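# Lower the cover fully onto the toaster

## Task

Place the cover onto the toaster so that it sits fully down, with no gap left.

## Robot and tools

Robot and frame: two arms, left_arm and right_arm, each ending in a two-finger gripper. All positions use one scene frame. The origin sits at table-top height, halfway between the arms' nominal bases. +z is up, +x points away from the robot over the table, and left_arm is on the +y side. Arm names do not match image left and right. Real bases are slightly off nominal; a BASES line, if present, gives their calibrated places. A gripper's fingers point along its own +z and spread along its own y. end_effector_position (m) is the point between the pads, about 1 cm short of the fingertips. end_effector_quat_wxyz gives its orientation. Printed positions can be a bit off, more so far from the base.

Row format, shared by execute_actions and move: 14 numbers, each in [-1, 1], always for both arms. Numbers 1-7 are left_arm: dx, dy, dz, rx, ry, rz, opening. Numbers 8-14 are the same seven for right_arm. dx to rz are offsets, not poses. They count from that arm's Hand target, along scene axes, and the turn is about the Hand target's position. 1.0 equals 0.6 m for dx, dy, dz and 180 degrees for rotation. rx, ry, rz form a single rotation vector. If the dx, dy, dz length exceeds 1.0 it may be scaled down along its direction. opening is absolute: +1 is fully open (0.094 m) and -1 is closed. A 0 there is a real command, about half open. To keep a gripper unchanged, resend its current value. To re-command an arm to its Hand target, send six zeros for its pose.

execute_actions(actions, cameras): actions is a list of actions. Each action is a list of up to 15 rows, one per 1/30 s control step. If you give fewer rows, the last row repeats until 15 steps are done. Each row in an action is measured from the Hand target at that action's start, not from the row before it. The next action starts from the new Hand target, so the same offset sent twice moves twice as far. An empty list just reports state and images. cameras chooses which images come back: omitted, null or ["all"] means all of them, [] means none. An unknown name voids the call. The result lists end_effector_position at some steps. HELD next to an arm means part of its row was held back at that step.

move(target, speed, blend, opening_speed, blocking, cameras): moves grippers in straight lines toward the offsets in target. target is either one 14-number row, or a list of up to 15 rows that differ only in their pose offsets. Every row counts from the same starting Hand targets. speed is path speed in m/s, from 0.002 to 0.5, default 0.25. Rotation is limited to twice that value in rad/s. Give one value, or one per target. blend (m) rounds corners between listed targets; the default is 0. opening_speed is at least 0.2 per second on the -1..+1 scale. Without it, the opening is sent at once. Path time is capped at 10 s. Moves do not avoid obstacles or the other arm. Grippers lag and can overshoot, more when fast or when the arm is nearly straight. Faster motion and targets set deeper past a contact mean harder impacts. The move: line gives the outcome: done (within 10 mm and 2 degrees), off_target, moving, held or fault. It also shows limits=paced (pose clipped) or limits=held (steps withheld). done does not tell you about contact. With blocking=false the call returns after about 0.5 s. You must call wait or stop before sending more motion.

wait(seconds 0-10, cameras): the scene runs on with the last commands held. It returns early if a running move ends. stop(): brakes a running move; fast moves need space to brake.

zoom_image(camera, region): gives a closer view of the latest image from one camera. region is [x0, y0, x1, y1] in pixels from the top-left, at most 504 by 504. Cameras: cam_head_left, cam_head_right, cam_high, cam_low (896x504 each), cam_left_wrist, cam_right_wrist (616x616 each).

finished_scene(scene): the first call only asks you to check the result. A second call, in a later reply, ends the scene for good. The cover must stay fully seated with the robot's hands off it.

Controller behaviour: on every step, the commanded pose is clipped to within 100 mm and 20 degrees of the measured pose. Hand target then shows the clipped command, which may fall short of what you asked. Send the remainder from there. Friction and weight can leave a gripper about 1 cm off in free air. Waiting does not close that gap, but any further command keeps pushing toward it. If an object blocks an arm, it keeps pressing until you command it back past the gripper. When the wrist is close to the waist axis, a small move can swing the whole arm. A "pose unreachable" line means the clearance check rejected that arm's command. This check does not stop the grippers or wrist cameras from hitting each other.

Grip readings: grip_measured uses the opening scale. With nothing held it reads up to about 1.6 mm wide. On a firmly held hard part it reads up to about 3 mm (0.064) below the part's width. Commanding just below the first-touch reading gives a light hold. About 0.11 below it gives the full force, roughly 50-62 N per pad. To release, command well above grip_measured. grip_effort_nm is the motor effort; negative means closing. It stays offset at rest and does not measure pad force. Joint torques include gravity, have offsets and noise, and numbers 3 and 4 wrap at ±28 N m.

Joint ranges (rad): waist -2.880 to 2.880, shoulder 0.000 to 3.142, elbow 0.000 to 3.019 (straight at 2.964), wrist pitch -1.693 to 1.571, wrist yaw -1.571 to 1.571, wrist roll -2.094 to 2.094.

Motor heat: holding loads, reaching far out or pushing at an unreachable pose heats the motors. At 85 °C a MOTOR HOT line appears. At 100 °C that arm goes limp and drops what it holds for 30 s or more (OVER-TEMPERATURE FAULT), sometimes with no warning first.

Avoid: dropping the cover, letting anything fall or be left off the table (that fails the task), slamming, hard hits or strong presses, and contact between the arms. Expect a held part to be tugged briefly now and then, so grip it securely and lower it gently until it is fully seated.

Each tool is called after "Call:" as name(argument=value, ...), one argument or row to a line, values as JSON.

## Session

Call:
execute_actions(
  actions=[],
)

Scene clock: 0.00 s.
left_arm: end_effector_position=(+0.8187, +0.4017, +0.3455) grip_measured=+1.000 grip_effort_nm=n/a end_effector_quat_wxyz=(+0.461, -0.430, +0.774, -0.063) | right_arm: end_effector_position=(+0.1981, -0.4657, +0.2507) grip_measured=+1.000 grip_effort_nm=n/a end_effector_quat_wxyz=(-0.002, +0.125, +0.992, +0.026)
Joint positions: left_arm=[0.121 2.185 2.374 -0.807 -0.201 -0.783 0.094] | right_arm=[-0.96 1.164 1.053 -1.499 -0.034 -0.672 0.094]
Joint velocities: left_arm=[-0.015 -0.005 -0.012 -0.002 0.037 -0.051 0] | right_arm=[-0.015 -0.015 -0.002 -0.022 0.007 -0.066 0]
Joint torques (N m): no reading
Heat: left arm: hottest shoulder 30 °C; right arm: hottest shoulder 31 °C.
Hand target: left_arm +0.8194, +0.4018, +0.3706; +0.478, -0.427, +0.764, -0.070 | right_arm +0.2019, -0.4708, +0.2586; +0.006, +0.125, +0.992, +0.018
Tool commands: left_gripper/opening=+1.0 right_gripper/opening=+1.0

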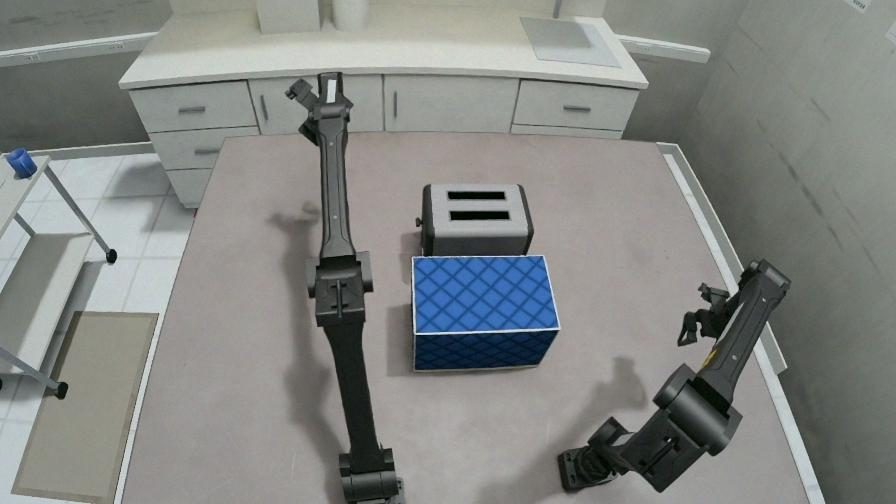

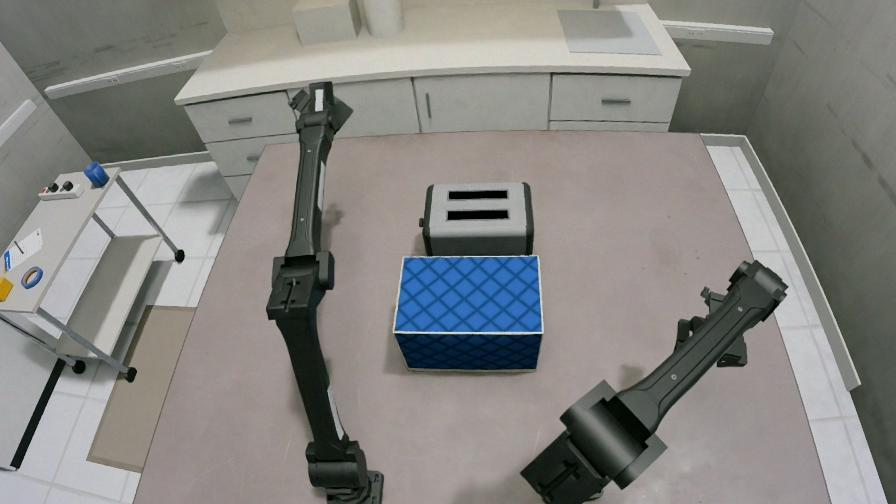

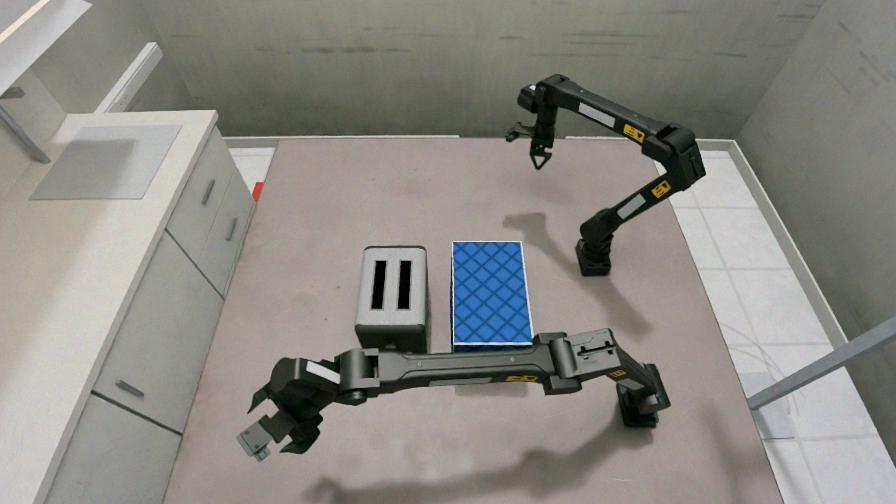

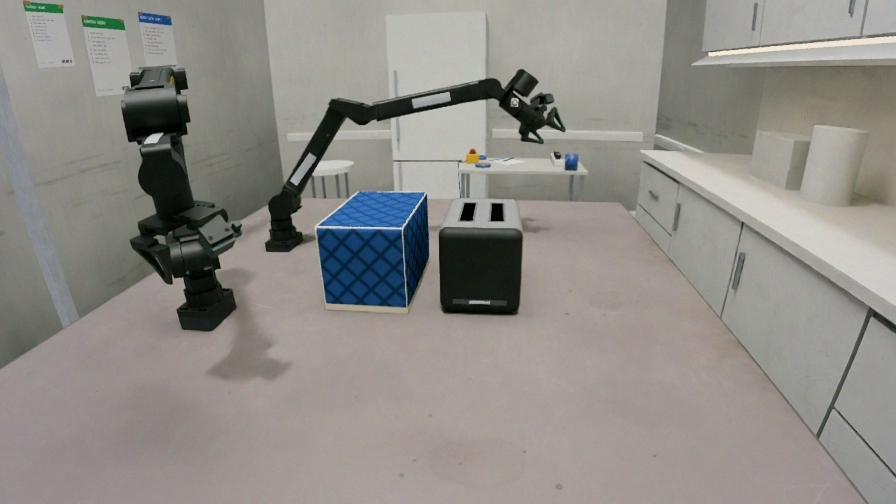

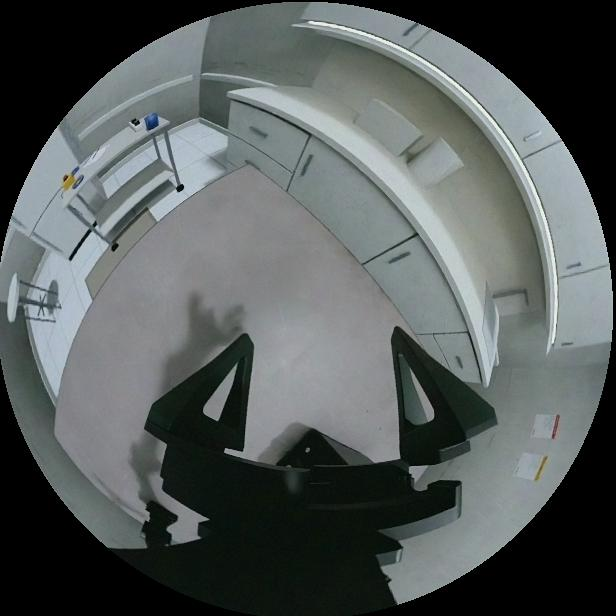

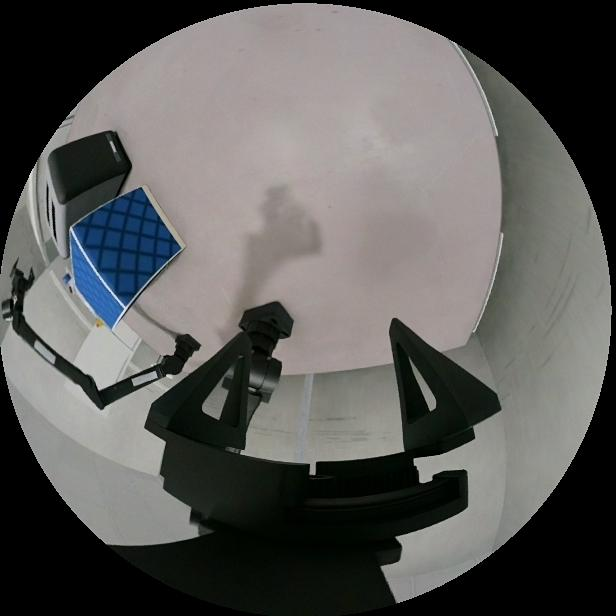

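Call:
move(
  target=[-0.749,-0.22,-0.1,-0.183,0.178,-0.415,1,0.28,0.31,0.085,0.265,-0.032,0.076,1],
  cameras=["cam_head_right","cam_low"],
)

Scene clock: 17.47 s.
left_arm: end_effector_position=(+0.3742, +0.2627, +0.2996) grip_measured=+1.000 grip_effort_nm=0.007 end_effector_quat_wxyz=(+0.035, -0.032, +0.912, -0.407) | right_arm: end_effector_position=(+0.3554, -0.2800, +0.2987) grip_measured=+1.000 grip_effort_nm=-0.012 end_effector_quat_wxyz=(+0.080, +0.039, +0.920, +0.381)
Joint positions: left_arm=[0.315 1.479 1.371 -1.68 0.82 0.343 0.094] | right_arm=[-0.538 1.338 1.186 -1.672 -0.768 -0.521 0.094]
Joint velocities: left_arm=[-0.005 0.005 -0.007 0.007 0.037 -0.007 0] | right_arm=[-0.005 0.005 -0.007 -0.017 0.022 -0.081 0]
Joint torques (N m): left_arm=[1.03 -15.38 7.15 -0.51 0.58 0.26] | right_arm=[-0.09 -6.12 13.19 -0.4 -0.68 0.21]
Heat: left arm: hottest shoulder 33 °C; right arm: hottest shoulder 31 °C.
Hand target: left_arm +0.3697, +0.2678, +0.3105; -0.001, -0.008, +0.906, -0.423 | right_arm +0.3697, -0.2836, +0.3108; +0.003, -0.002, +0.904, +0.428
Off the commanded pose: left_arm 0.014 m, 6 deg | right_arm 0.019 m, 11 deg.
joint sent to its limit (left arm) — joint 4 (wrist pitch), lower limit. The joint targets are off in orientation, not in position.
joint sent to its limit (right arm) — joint 4 (wrist pitch), lower limit. The joint targets are off in orientation, not in position.
move: off_target (left_arm, right_arm)
Images, in order (width x height): cam_head_right 896x504, cam_low 896x504.

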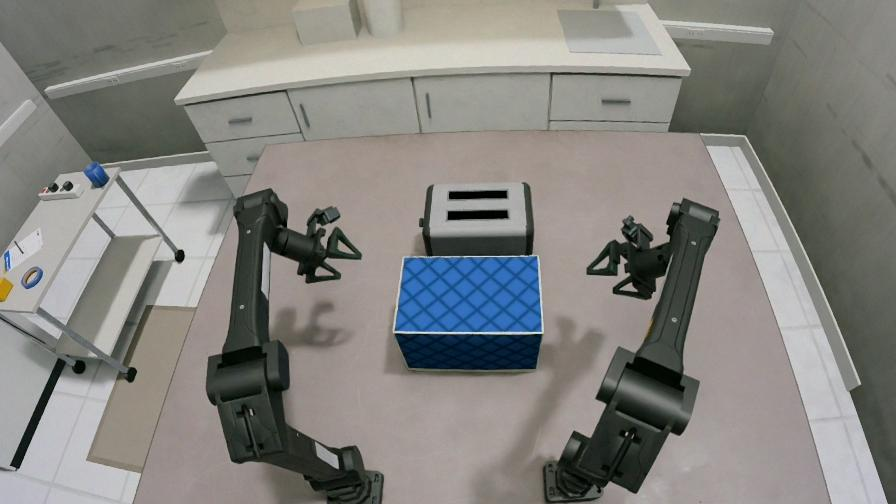

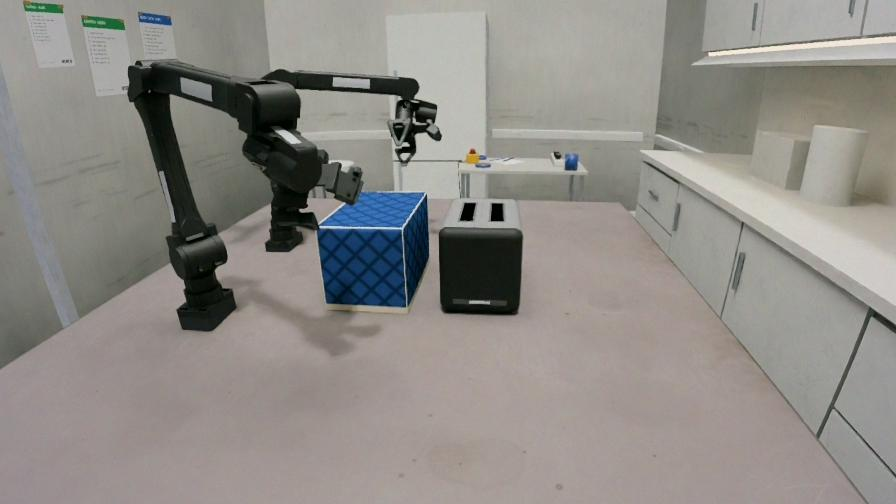

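Call:
move(
  target=[0,-0.236,-0.16,0,0,0,1,0.0,0.22,-0.16,0,0,0,1],
  speed=0.12,
)

Scene clock: 23.90 s.
left_arm: end_effector_position=(+0.3662, +0.1340, +0.2089) grip_measured=+1.000 grip_effort_nm=0.002 end_effector_quat_wxyz=(-0.008, -0.013, +0.907, -0.422) | right_arm: end_effector_position=(+0.3699, -0.1541, +0.2265) grip_measured=+1.000 grip_effort_nm=0.002 end_effector_quat_wxyz=(+0.020, -0.011, +0.904, +0.427)
Joint positions: left_arm=[0.012 1.466 1.107 -1.238 0.871 0.001 0.094] | right_arm=[-0.205 1.38 1.004 -1.355 -0.874 -0.266 0.094]
Joint velocities: left_arm=[0.005 0.005 -0.002 -0.002 -0.022 0.007 0] | right_arm=[-0.005 0.015 -0.002 0.002 0.007 -0.022 0]
Joint torques (N m): left_arm=[-0.97 -13.22 6.89 0.4 0.62 0.07] | right_arm=[-0.09 -6.3 7.21 0.18 -0.72 0.21]
Heat: left arm: hottest shoulder 33 °C; right arm: hottest shoulder 31 °C.
Hand target: left_arm +0.3672, +0.1284, +0.2126; -0.003, -0.008, +0.906, -0.423 | right_arm +0.3688, -0.1498, +0.2169; +0.005, -0.003, +0.902, +0.431
Off the commanded pose: left_arm 0.010 m, 1 deg | right_arm 0.012 m, 2 deg.
move: off_target (right_arm)

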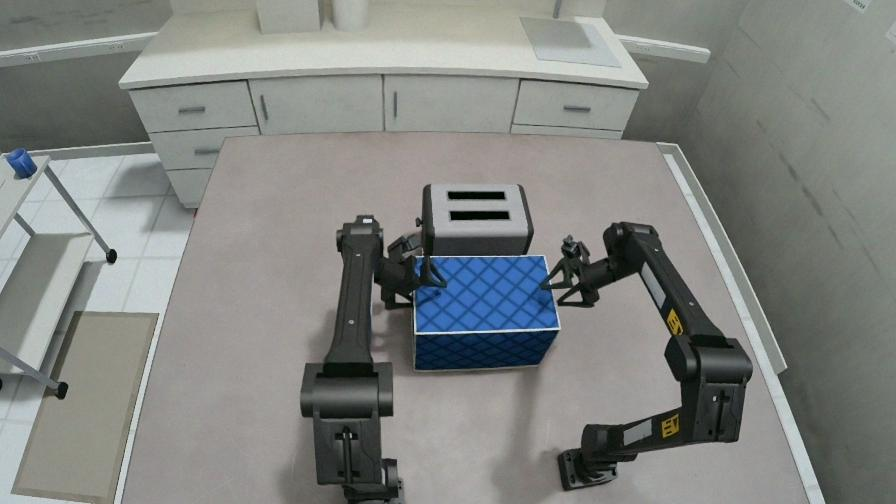

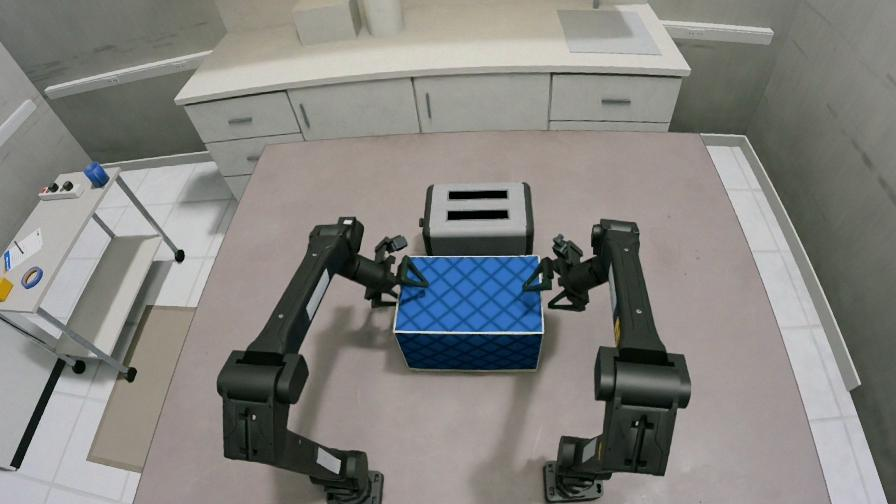

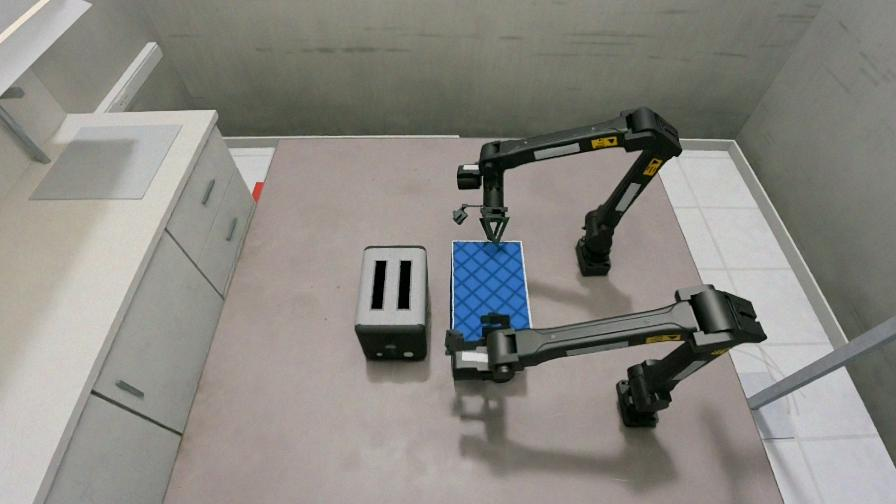

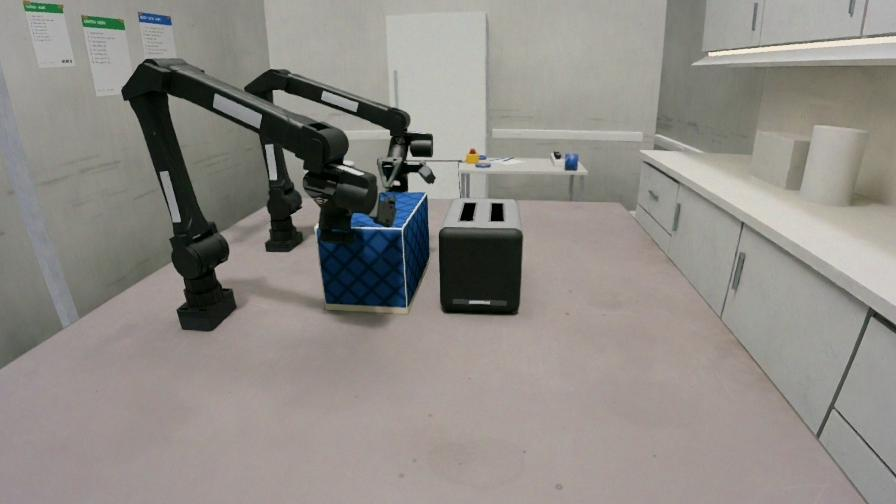

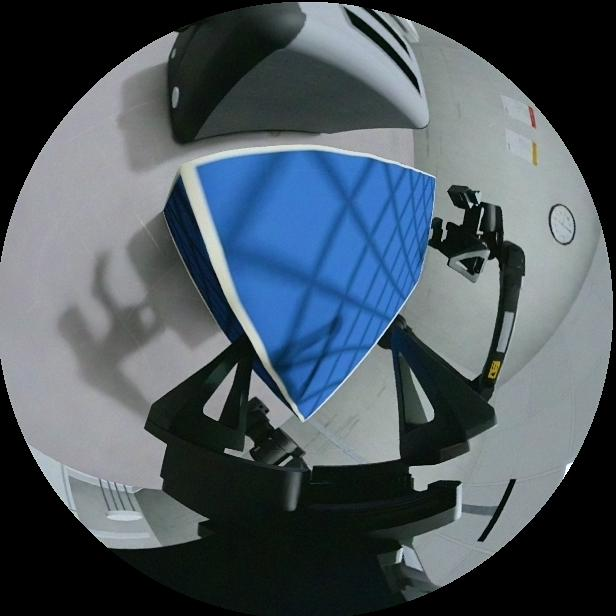

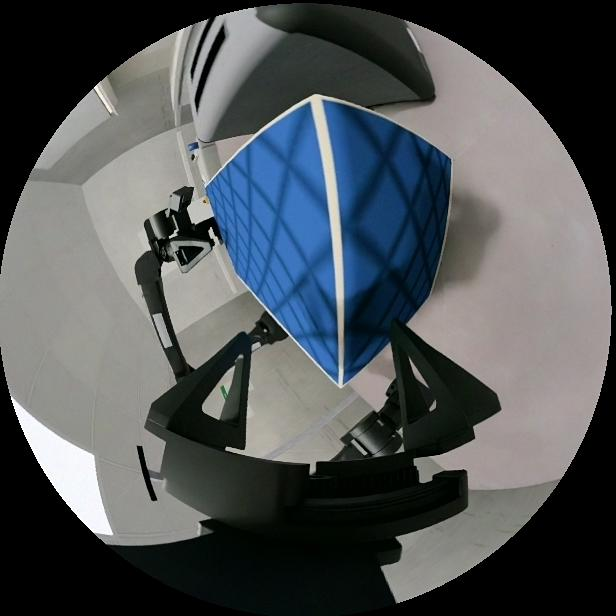

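Call:
move(
  target=[0,0.01,-0.035,0,0,0,1,0.0,0.02,-0.03,0,0,0,1],
  speed=0.06,
  cameras=[],
)

Call:
move(
  target=[0,0,0,0,0,0,-1,0,0,0,0,0,0,-1],
  opening_speed=0.6,
)

Scene clock: 34.17 s.
left_arm: end_effector_position=(+0.3630, +0.1339, +0.1973) grip_measured=+1.000 grip_effort_nm=0.007 end_effector_quat_wxyz=(-0.005, -0.011, +0.907, -0.422) | right_arm: end_effector_position=(+0.3705, -0.1425, +0.2094) grip_measured=+1.000 grip_effort_nm=-0.007 end_effector_quat_wxyz=(+0.022, -0.010, +0.904, +0.428)
Joint positions: left_arm=[0.012 1.466 1.075 -1.199 0.871 0.002 0.094] | right_arm=[-0.173 1.387 0.963 -1.266 -0.88 -0.215 0.094]
Joint velocities: left_arm=[-0.024 0.005 0.007 -0.032 -0.081 -0.066 0] | right_arm=[-0.005 0.015 0.002 -0.002 0.007 0.095 0]
Joint torques (N m): left_arm=[0.5 -11.05 6.72 0.35 0.6 0.24] | right_arm=[0.09 -6.24 7.05 0.21 -0.73 0.23]
Heat: left arm: hottest shoulder 32 °C; right arm: hottest shoulder 31 °C.
Hand target: left_arm +0.3674, +0.1347, +0.1918; -0.003, -0.008, +0.906, -0.423 | right_arm +0.3687, -0.1376, +0.1991; +0.005, -0.003, +0.902, +0.432
Off the commanded pose: left_arm 0.007 m, 0 deg | right_arm 0.012 m, 2 deg.
move: off_target (right_arm)
No camera images: "cameras" was empty.

Scene clock: 37.70 s.
left_arm: end_effector_position=(+0.3629, +0.1339, +0.1970) grip_measured=-0.887 grip_effort_nm=-0.994 end_effector_quat_wxyz=(-0.005, -0.011, +0.907, -0.422) | right_arm: end_effector_position=(+0.3706, -0.1425, +0.2091) grip_measured=-0.937 grip_effort_nm=-0.921 end_effector_quat_wxyz=(+0.021, -0.010, +0.903, +0.428)
Joint positions: left_arm=[0.012 1.466 1.074 -1.198 0.871 0.003 0.005] | right_arm=[-0.173 1.387 0.963 -1.265 -0.88 -0.214 0.003]
Joint velocities: left_arm=[0.005 -0.005 -0.002 -0.017 -0.037 0.051 -0.002] | right_arm=[-0.005 -0.015 -0.002 0.012 0.037 -0.007 -0.002]
Joint torques (N m): left_arm=[0.09 -11.05 6.87 0.36 0.6 0.23] | right_arm=[-0.03 -6.18 7.06 0.23 -0.72 0.19]
Heat: left arm: hottest shoulder 32 °C; right arm: hottest shoulder 31 °C.
Hand target: left_arm +0.3673, +0.1347, +0.1917; -0.003, -0.008, +0.906, -0.423 | right_arm +0.3687, -0.1376, +0.1991; +0.005, -0.003, +0.902, +0.432
Off the commanded pose: left_arm 0.007 m, 0 deg | right_arm 0.011 m, 2 deg.
move: off_target (right_arm)

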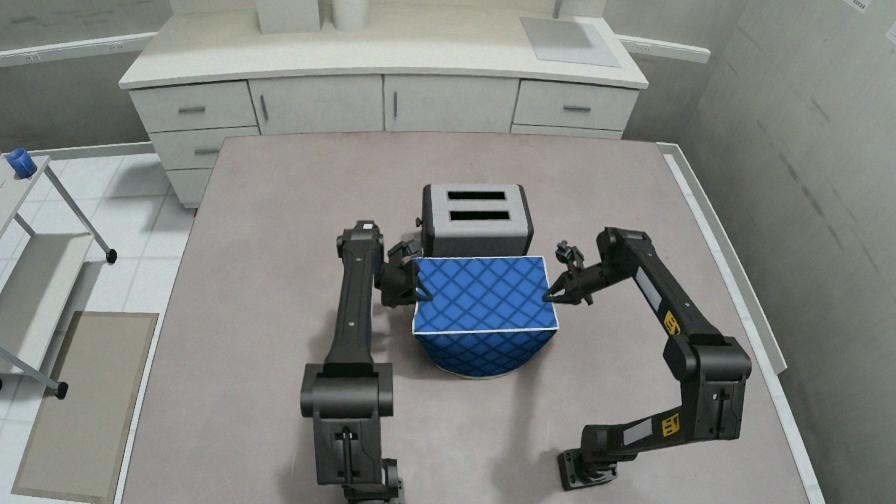

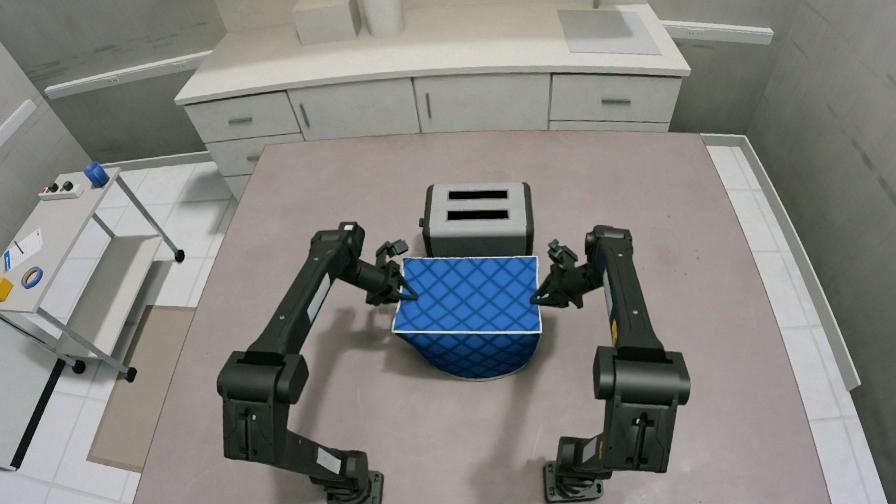

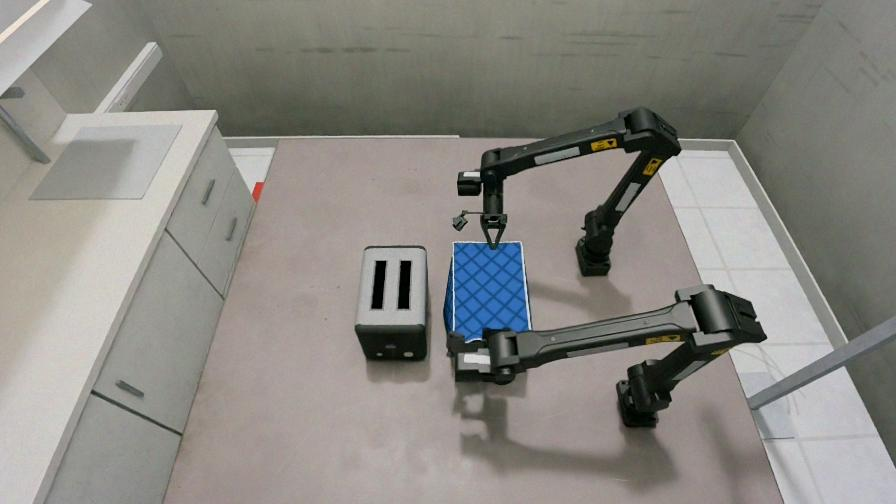

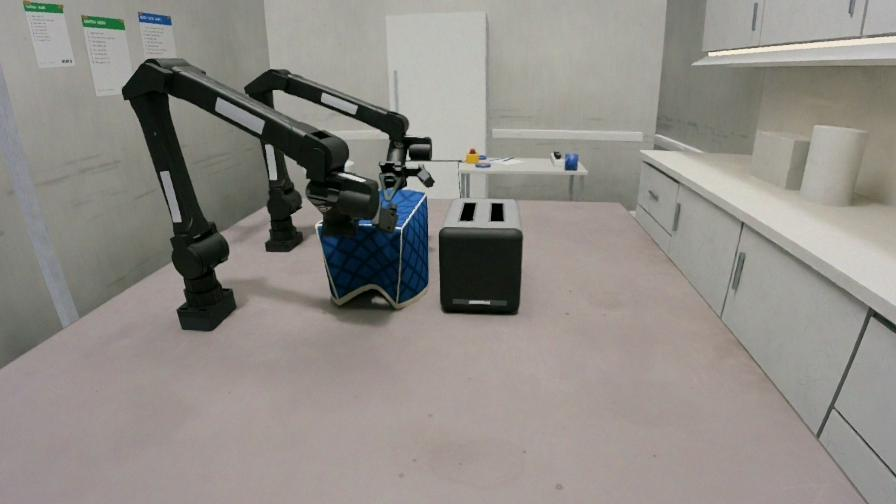

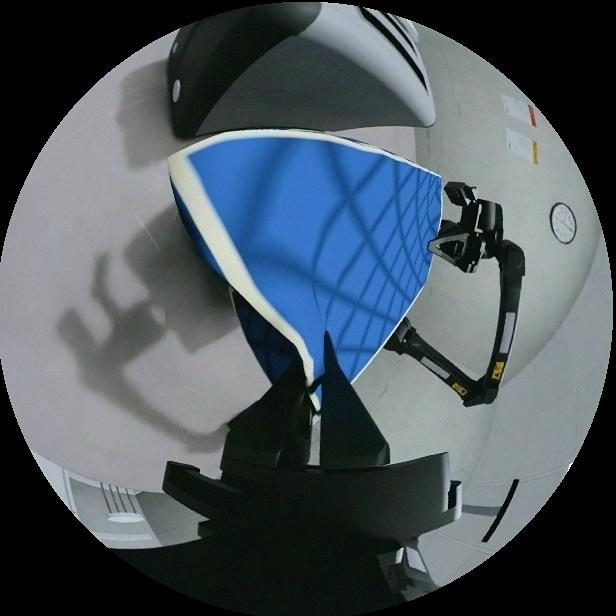

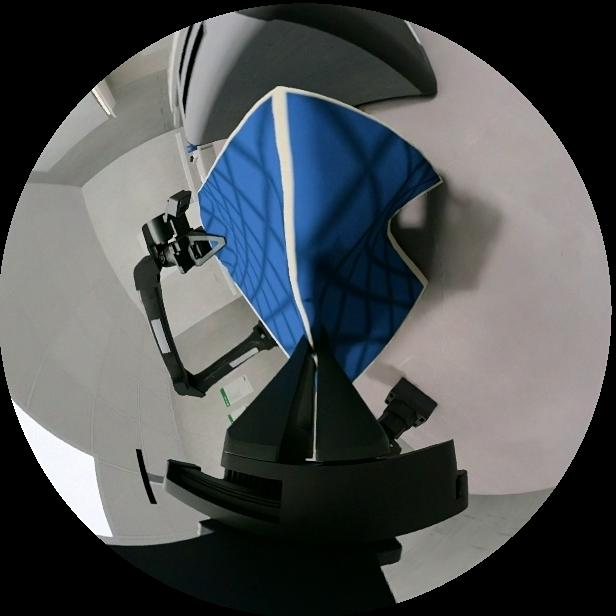

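Call:
move(
  target=[0,0,0.18,0.25,0,0,-1,0,0,0.17,-0.25,0,0,-1],
  speed=0.15,
  cameras=[],
)

Call:
move(
  target=[0,0,0.29,0,0,0,-1,0,0,0.29,0,0,0,-1],
  speed=0.15,
)

Scene clock: 44.90 s.
left_arm: end_effector_position=(+0.3562, +0.1320, +0.2808) grip_measured=-0.889 grip_effort_nm=-1.023 end_effector_quat_wxyz=(-0.016, -0.005, +0.999, -0.050) | right_arm: end_effector_position=(+0.3594, -0.1354, +0.2790) grip_measured=-0.945 grip_effort_nm=-1.033 end_effector_quat_wxyz=(-0.021, -0.010, +0.998, +0.065)
Joint positions: left_arm=[-0.271 1.423 1.416 -1.567 0.105 -0.276 0.005] | right_arm=[0.154 1.293 1.232 -1.527 -0.136 0.17 0.003]
Joint velocities: left_arm=[-0.015 -0.005 -0.012 0.007 -0.051 -0.037 -0.001] | right_arm=[-0.015 0.015 0.002 -0.012 0.007 -0.037 0]
Joint torques (N m): left_arm=[-0.32 -12.75 10.67 -0.53 -0.74 -0.05] | right_arm=[-1.08 -8.06 13.87 -0.38 0.78 0.29]
Heat: left arm: hottest elbow 33 °C; right arm: hottest shoulder 31 °C.
Hand target: left_arm +0.3665, +0.1331, +0.2978; +0.001, -0.010, +0.999, -0.044 | right_arm +0.3708, -0.1373, +0.3024; +0.005, -0.004, +0.998, +0.058
Off the commanded pose: left_arm 0.022 m, 2 deg | right_arm 0.024 m, 3 deg.
move: off_target (left_arm, right_arm)
No camera images: "cameras" was empty.

Scene clock: 46.57 s.
left_arm: end_effector_position=(+0.3678, +0.1297, +0.4457) grip_measured=-0.889 grip_effort_nm=-1.023 end_effector_quat_wxyz=(+0.130, -0.009, +0.988, -0.088) | right_arm: end_effector_position=(+0.3718, -0.1344, +0.4497) grip_measured=-0.945 grip_effort_nm=-1.033 end_effector_quat_wxyz=(+0.126, -0.004, +0.988, +0.089)
Joint positions: left_arm=[-0.273 1.345 1.753 -1.68 0.097 -0.3 0.005] | right_arm=[0.155 1.205 1.588 -1.671 -0.126 0.202 0.003]
Joint velocities: left_arm=[-0.015 -0.015 -0.007 0.002 -0.037 0.037 0] | right_arm=[-0.005 -0.015 0.012 -0.027 0.066 -0.037 0]
Joint torques (N m): left_arm=[-0.21 -11.93 10.58 0.05 -0.35 -0.07] | right_arm=[-1.14 -6.95 13.96 0.29 0.35 0.29]
Heat: left arm: hottest elbow 33 °C; right arm: hottest shoulder 31 °C.
Hand target: left_arm +0.3663, +0.1305, +0.4717; +0.001, -0.007, +0.999, -0.045 | right_arm +0.3732, -0.1372, +0.4776; +0.005, -0.003, +0.998, +0.059
Off the commanded pose: left_arm 0.026 m, 16 deg | right_arm 0.027 m, 14 deg.
joint sent to its limit (left arm) — joint 4 (wrist pitch), lower limit. The joint targets are off in orientation, not in position.
joint sent to its limit (right arm) — joint 4 (wrist pitch), lower limit. The joint targets are off in orientation, not in position.
move: off_target (left_arm, right_arm)

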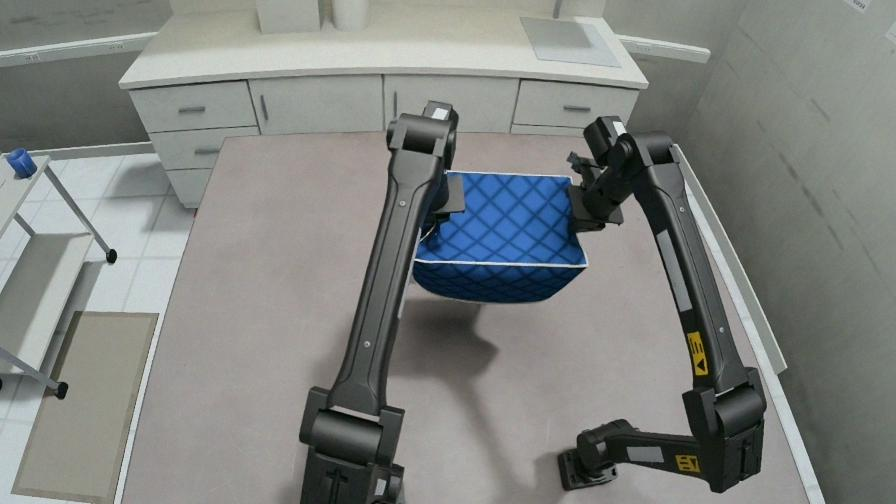

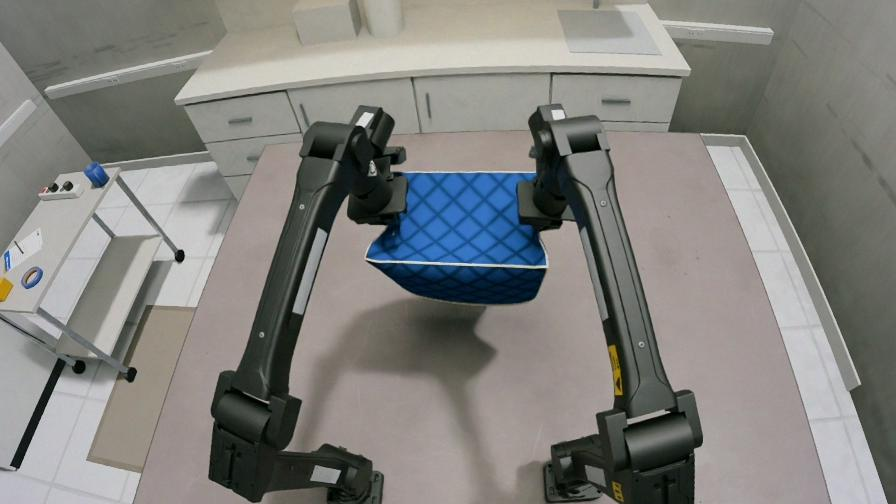

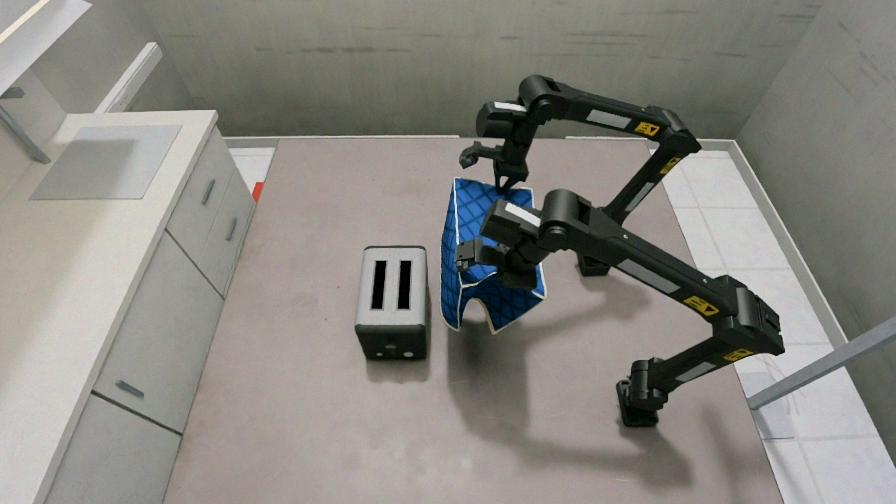

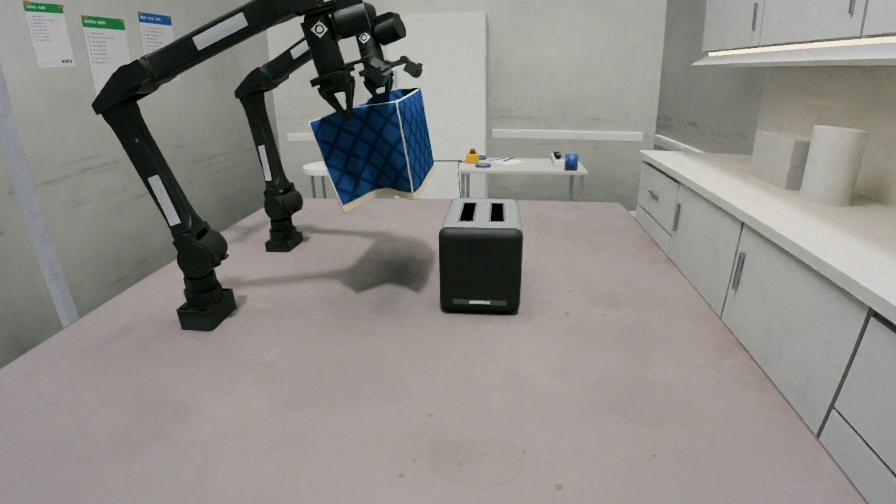

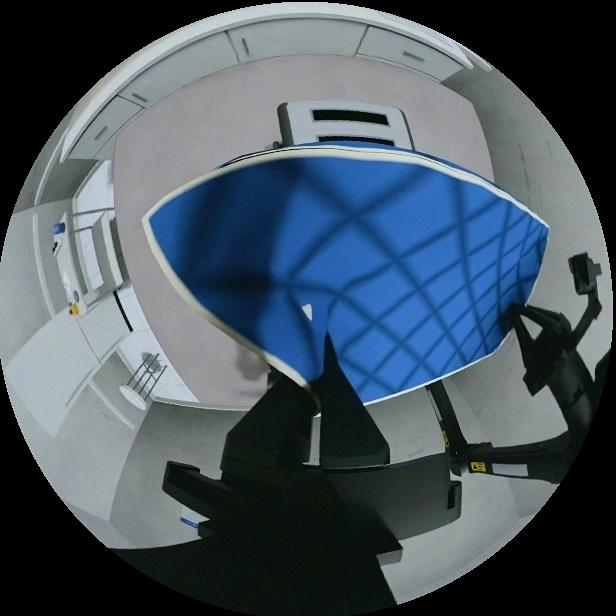

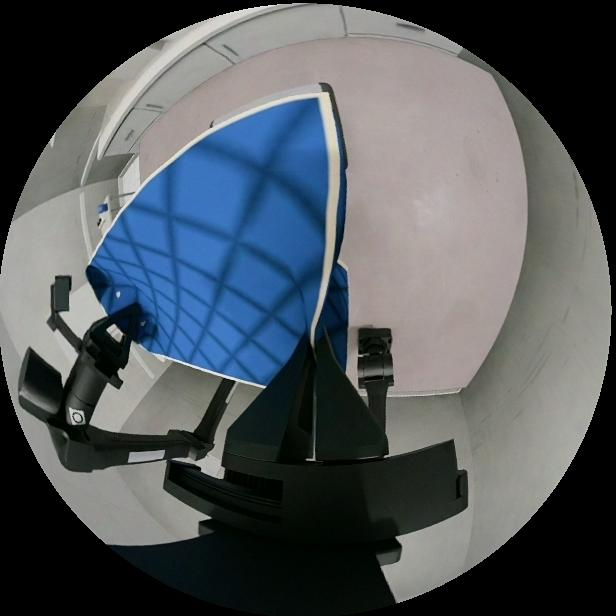

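Call:
move(
  target=[0.445,-0.035,0.05,0.07,0,0,-1,0.44,-0.035,0.04,-0.07,0,0,-1],
  speed=0.15,
  cameras=["cam_low","cam_head_right","cam_head_left","cam_high"],
)

Call:
zoom_image(
  camera="cam_low",
  region=[340, 50, 640, 350],
)

Call:
zoom_image(
  camera="cam_head_right",
  region=[340, 80, 640, 300],
)

Scene clock: 55.27 s.
left_arm: end_effector_position=(+0.6285, +0.1018, +0.4968) grip_measured=-0.889 grip_effort_nm=-1.023 end_effector_quat_wxyz=(+0.304, +0.018, +0.953, -0.002) | right_arm: end_effector_position=(+0.6288, -0.1519, +0.4866) grip_measured=-0.945 grip_effort_nm=-1.043 end_effector_quat_wxyz=(+0.225, -0.010, +0.974, -0.022)
Joint positions: left_arm=[-0.27 2.055 2.771 -1.684 -0.138 -0.185 0.005] | right_arm=[0.112 1.849 2.395 -1.672 0.104 0.104 0.003]
Joint velocities: left_arm=[-0.015 0.005 0.002 -0.002 -0.051 -0.051 0] | right_arm=[-0.005 -0.005 0.002 -0.007 -0.007 0.022 0]
Joint torques (N m): left_arm=[0.79 -20.19 9.66 0.59 -0.37 0.07] | right_arm=[-1.61 -13.27 13.53 0.62 0.37 -0.05]
Heat: left arm: hottest elbow 34 °C; right arm: hottest shoulder 31 °C.
Hand target: left_arm +0.6343, +0.1077, +0.5045; +0.138, +0.005, +0.990, +0.035 | right_arm +0.6373, -0.1572, +0.4976; +0.054, -0.005, +0.998, -0.045
Off the commanded pose: left_arm 0.010 m, 36 deg; orientation clipped | right_arm 0.018 m, 26 deg; orientation clipped.
joint sent to its limit (left arm) — joint 4 (wrist pitch), lower limit. The joint targets are off in orientation, not in position.
joint sent to its limit (right arm) — joint 4 (wrist pitch), lower limit. The joint targets are off in position and orientation.
move: off_target (left_arm, right_arm); limits=paced
Images, in order (width x height): cam_head_left 896x504, cam_head_right 896x504, cam_high 896x504, cam_low 896x504.

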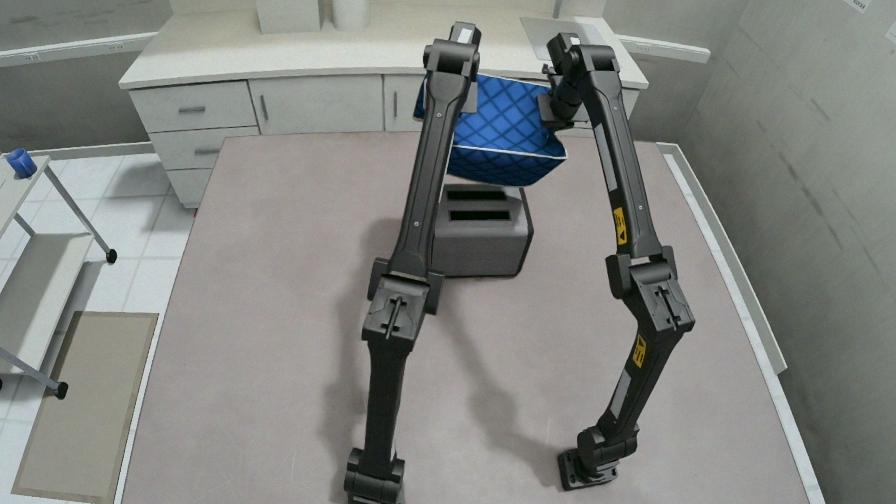

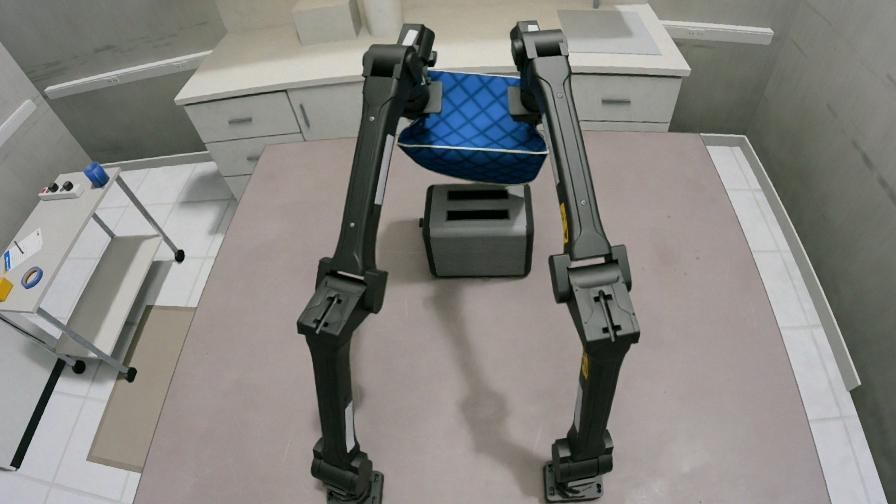

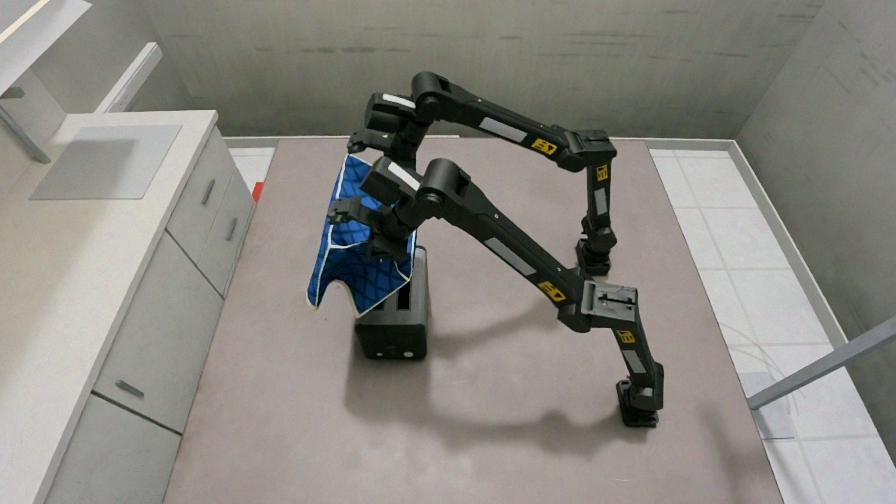

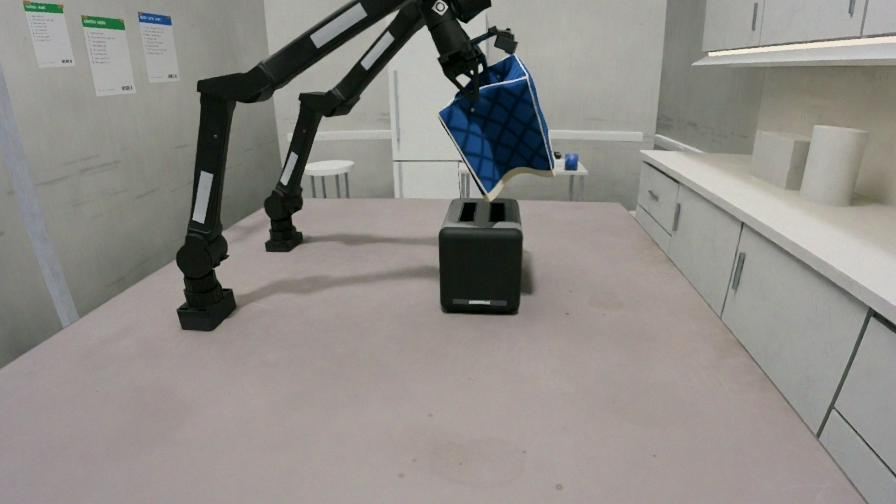

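Scaled by 1.680.

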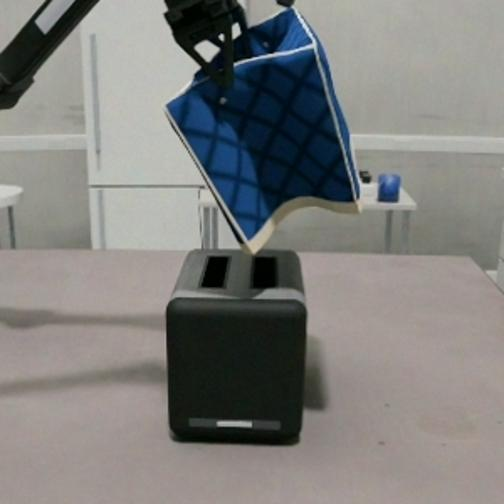

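Scaled by 1.680.

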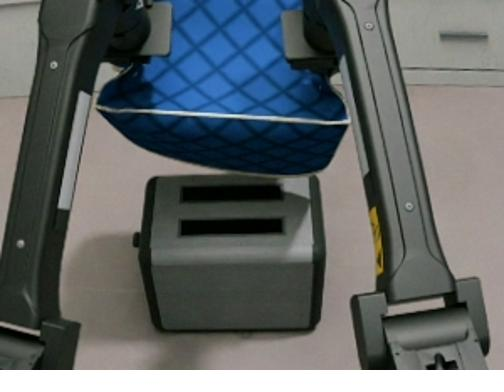

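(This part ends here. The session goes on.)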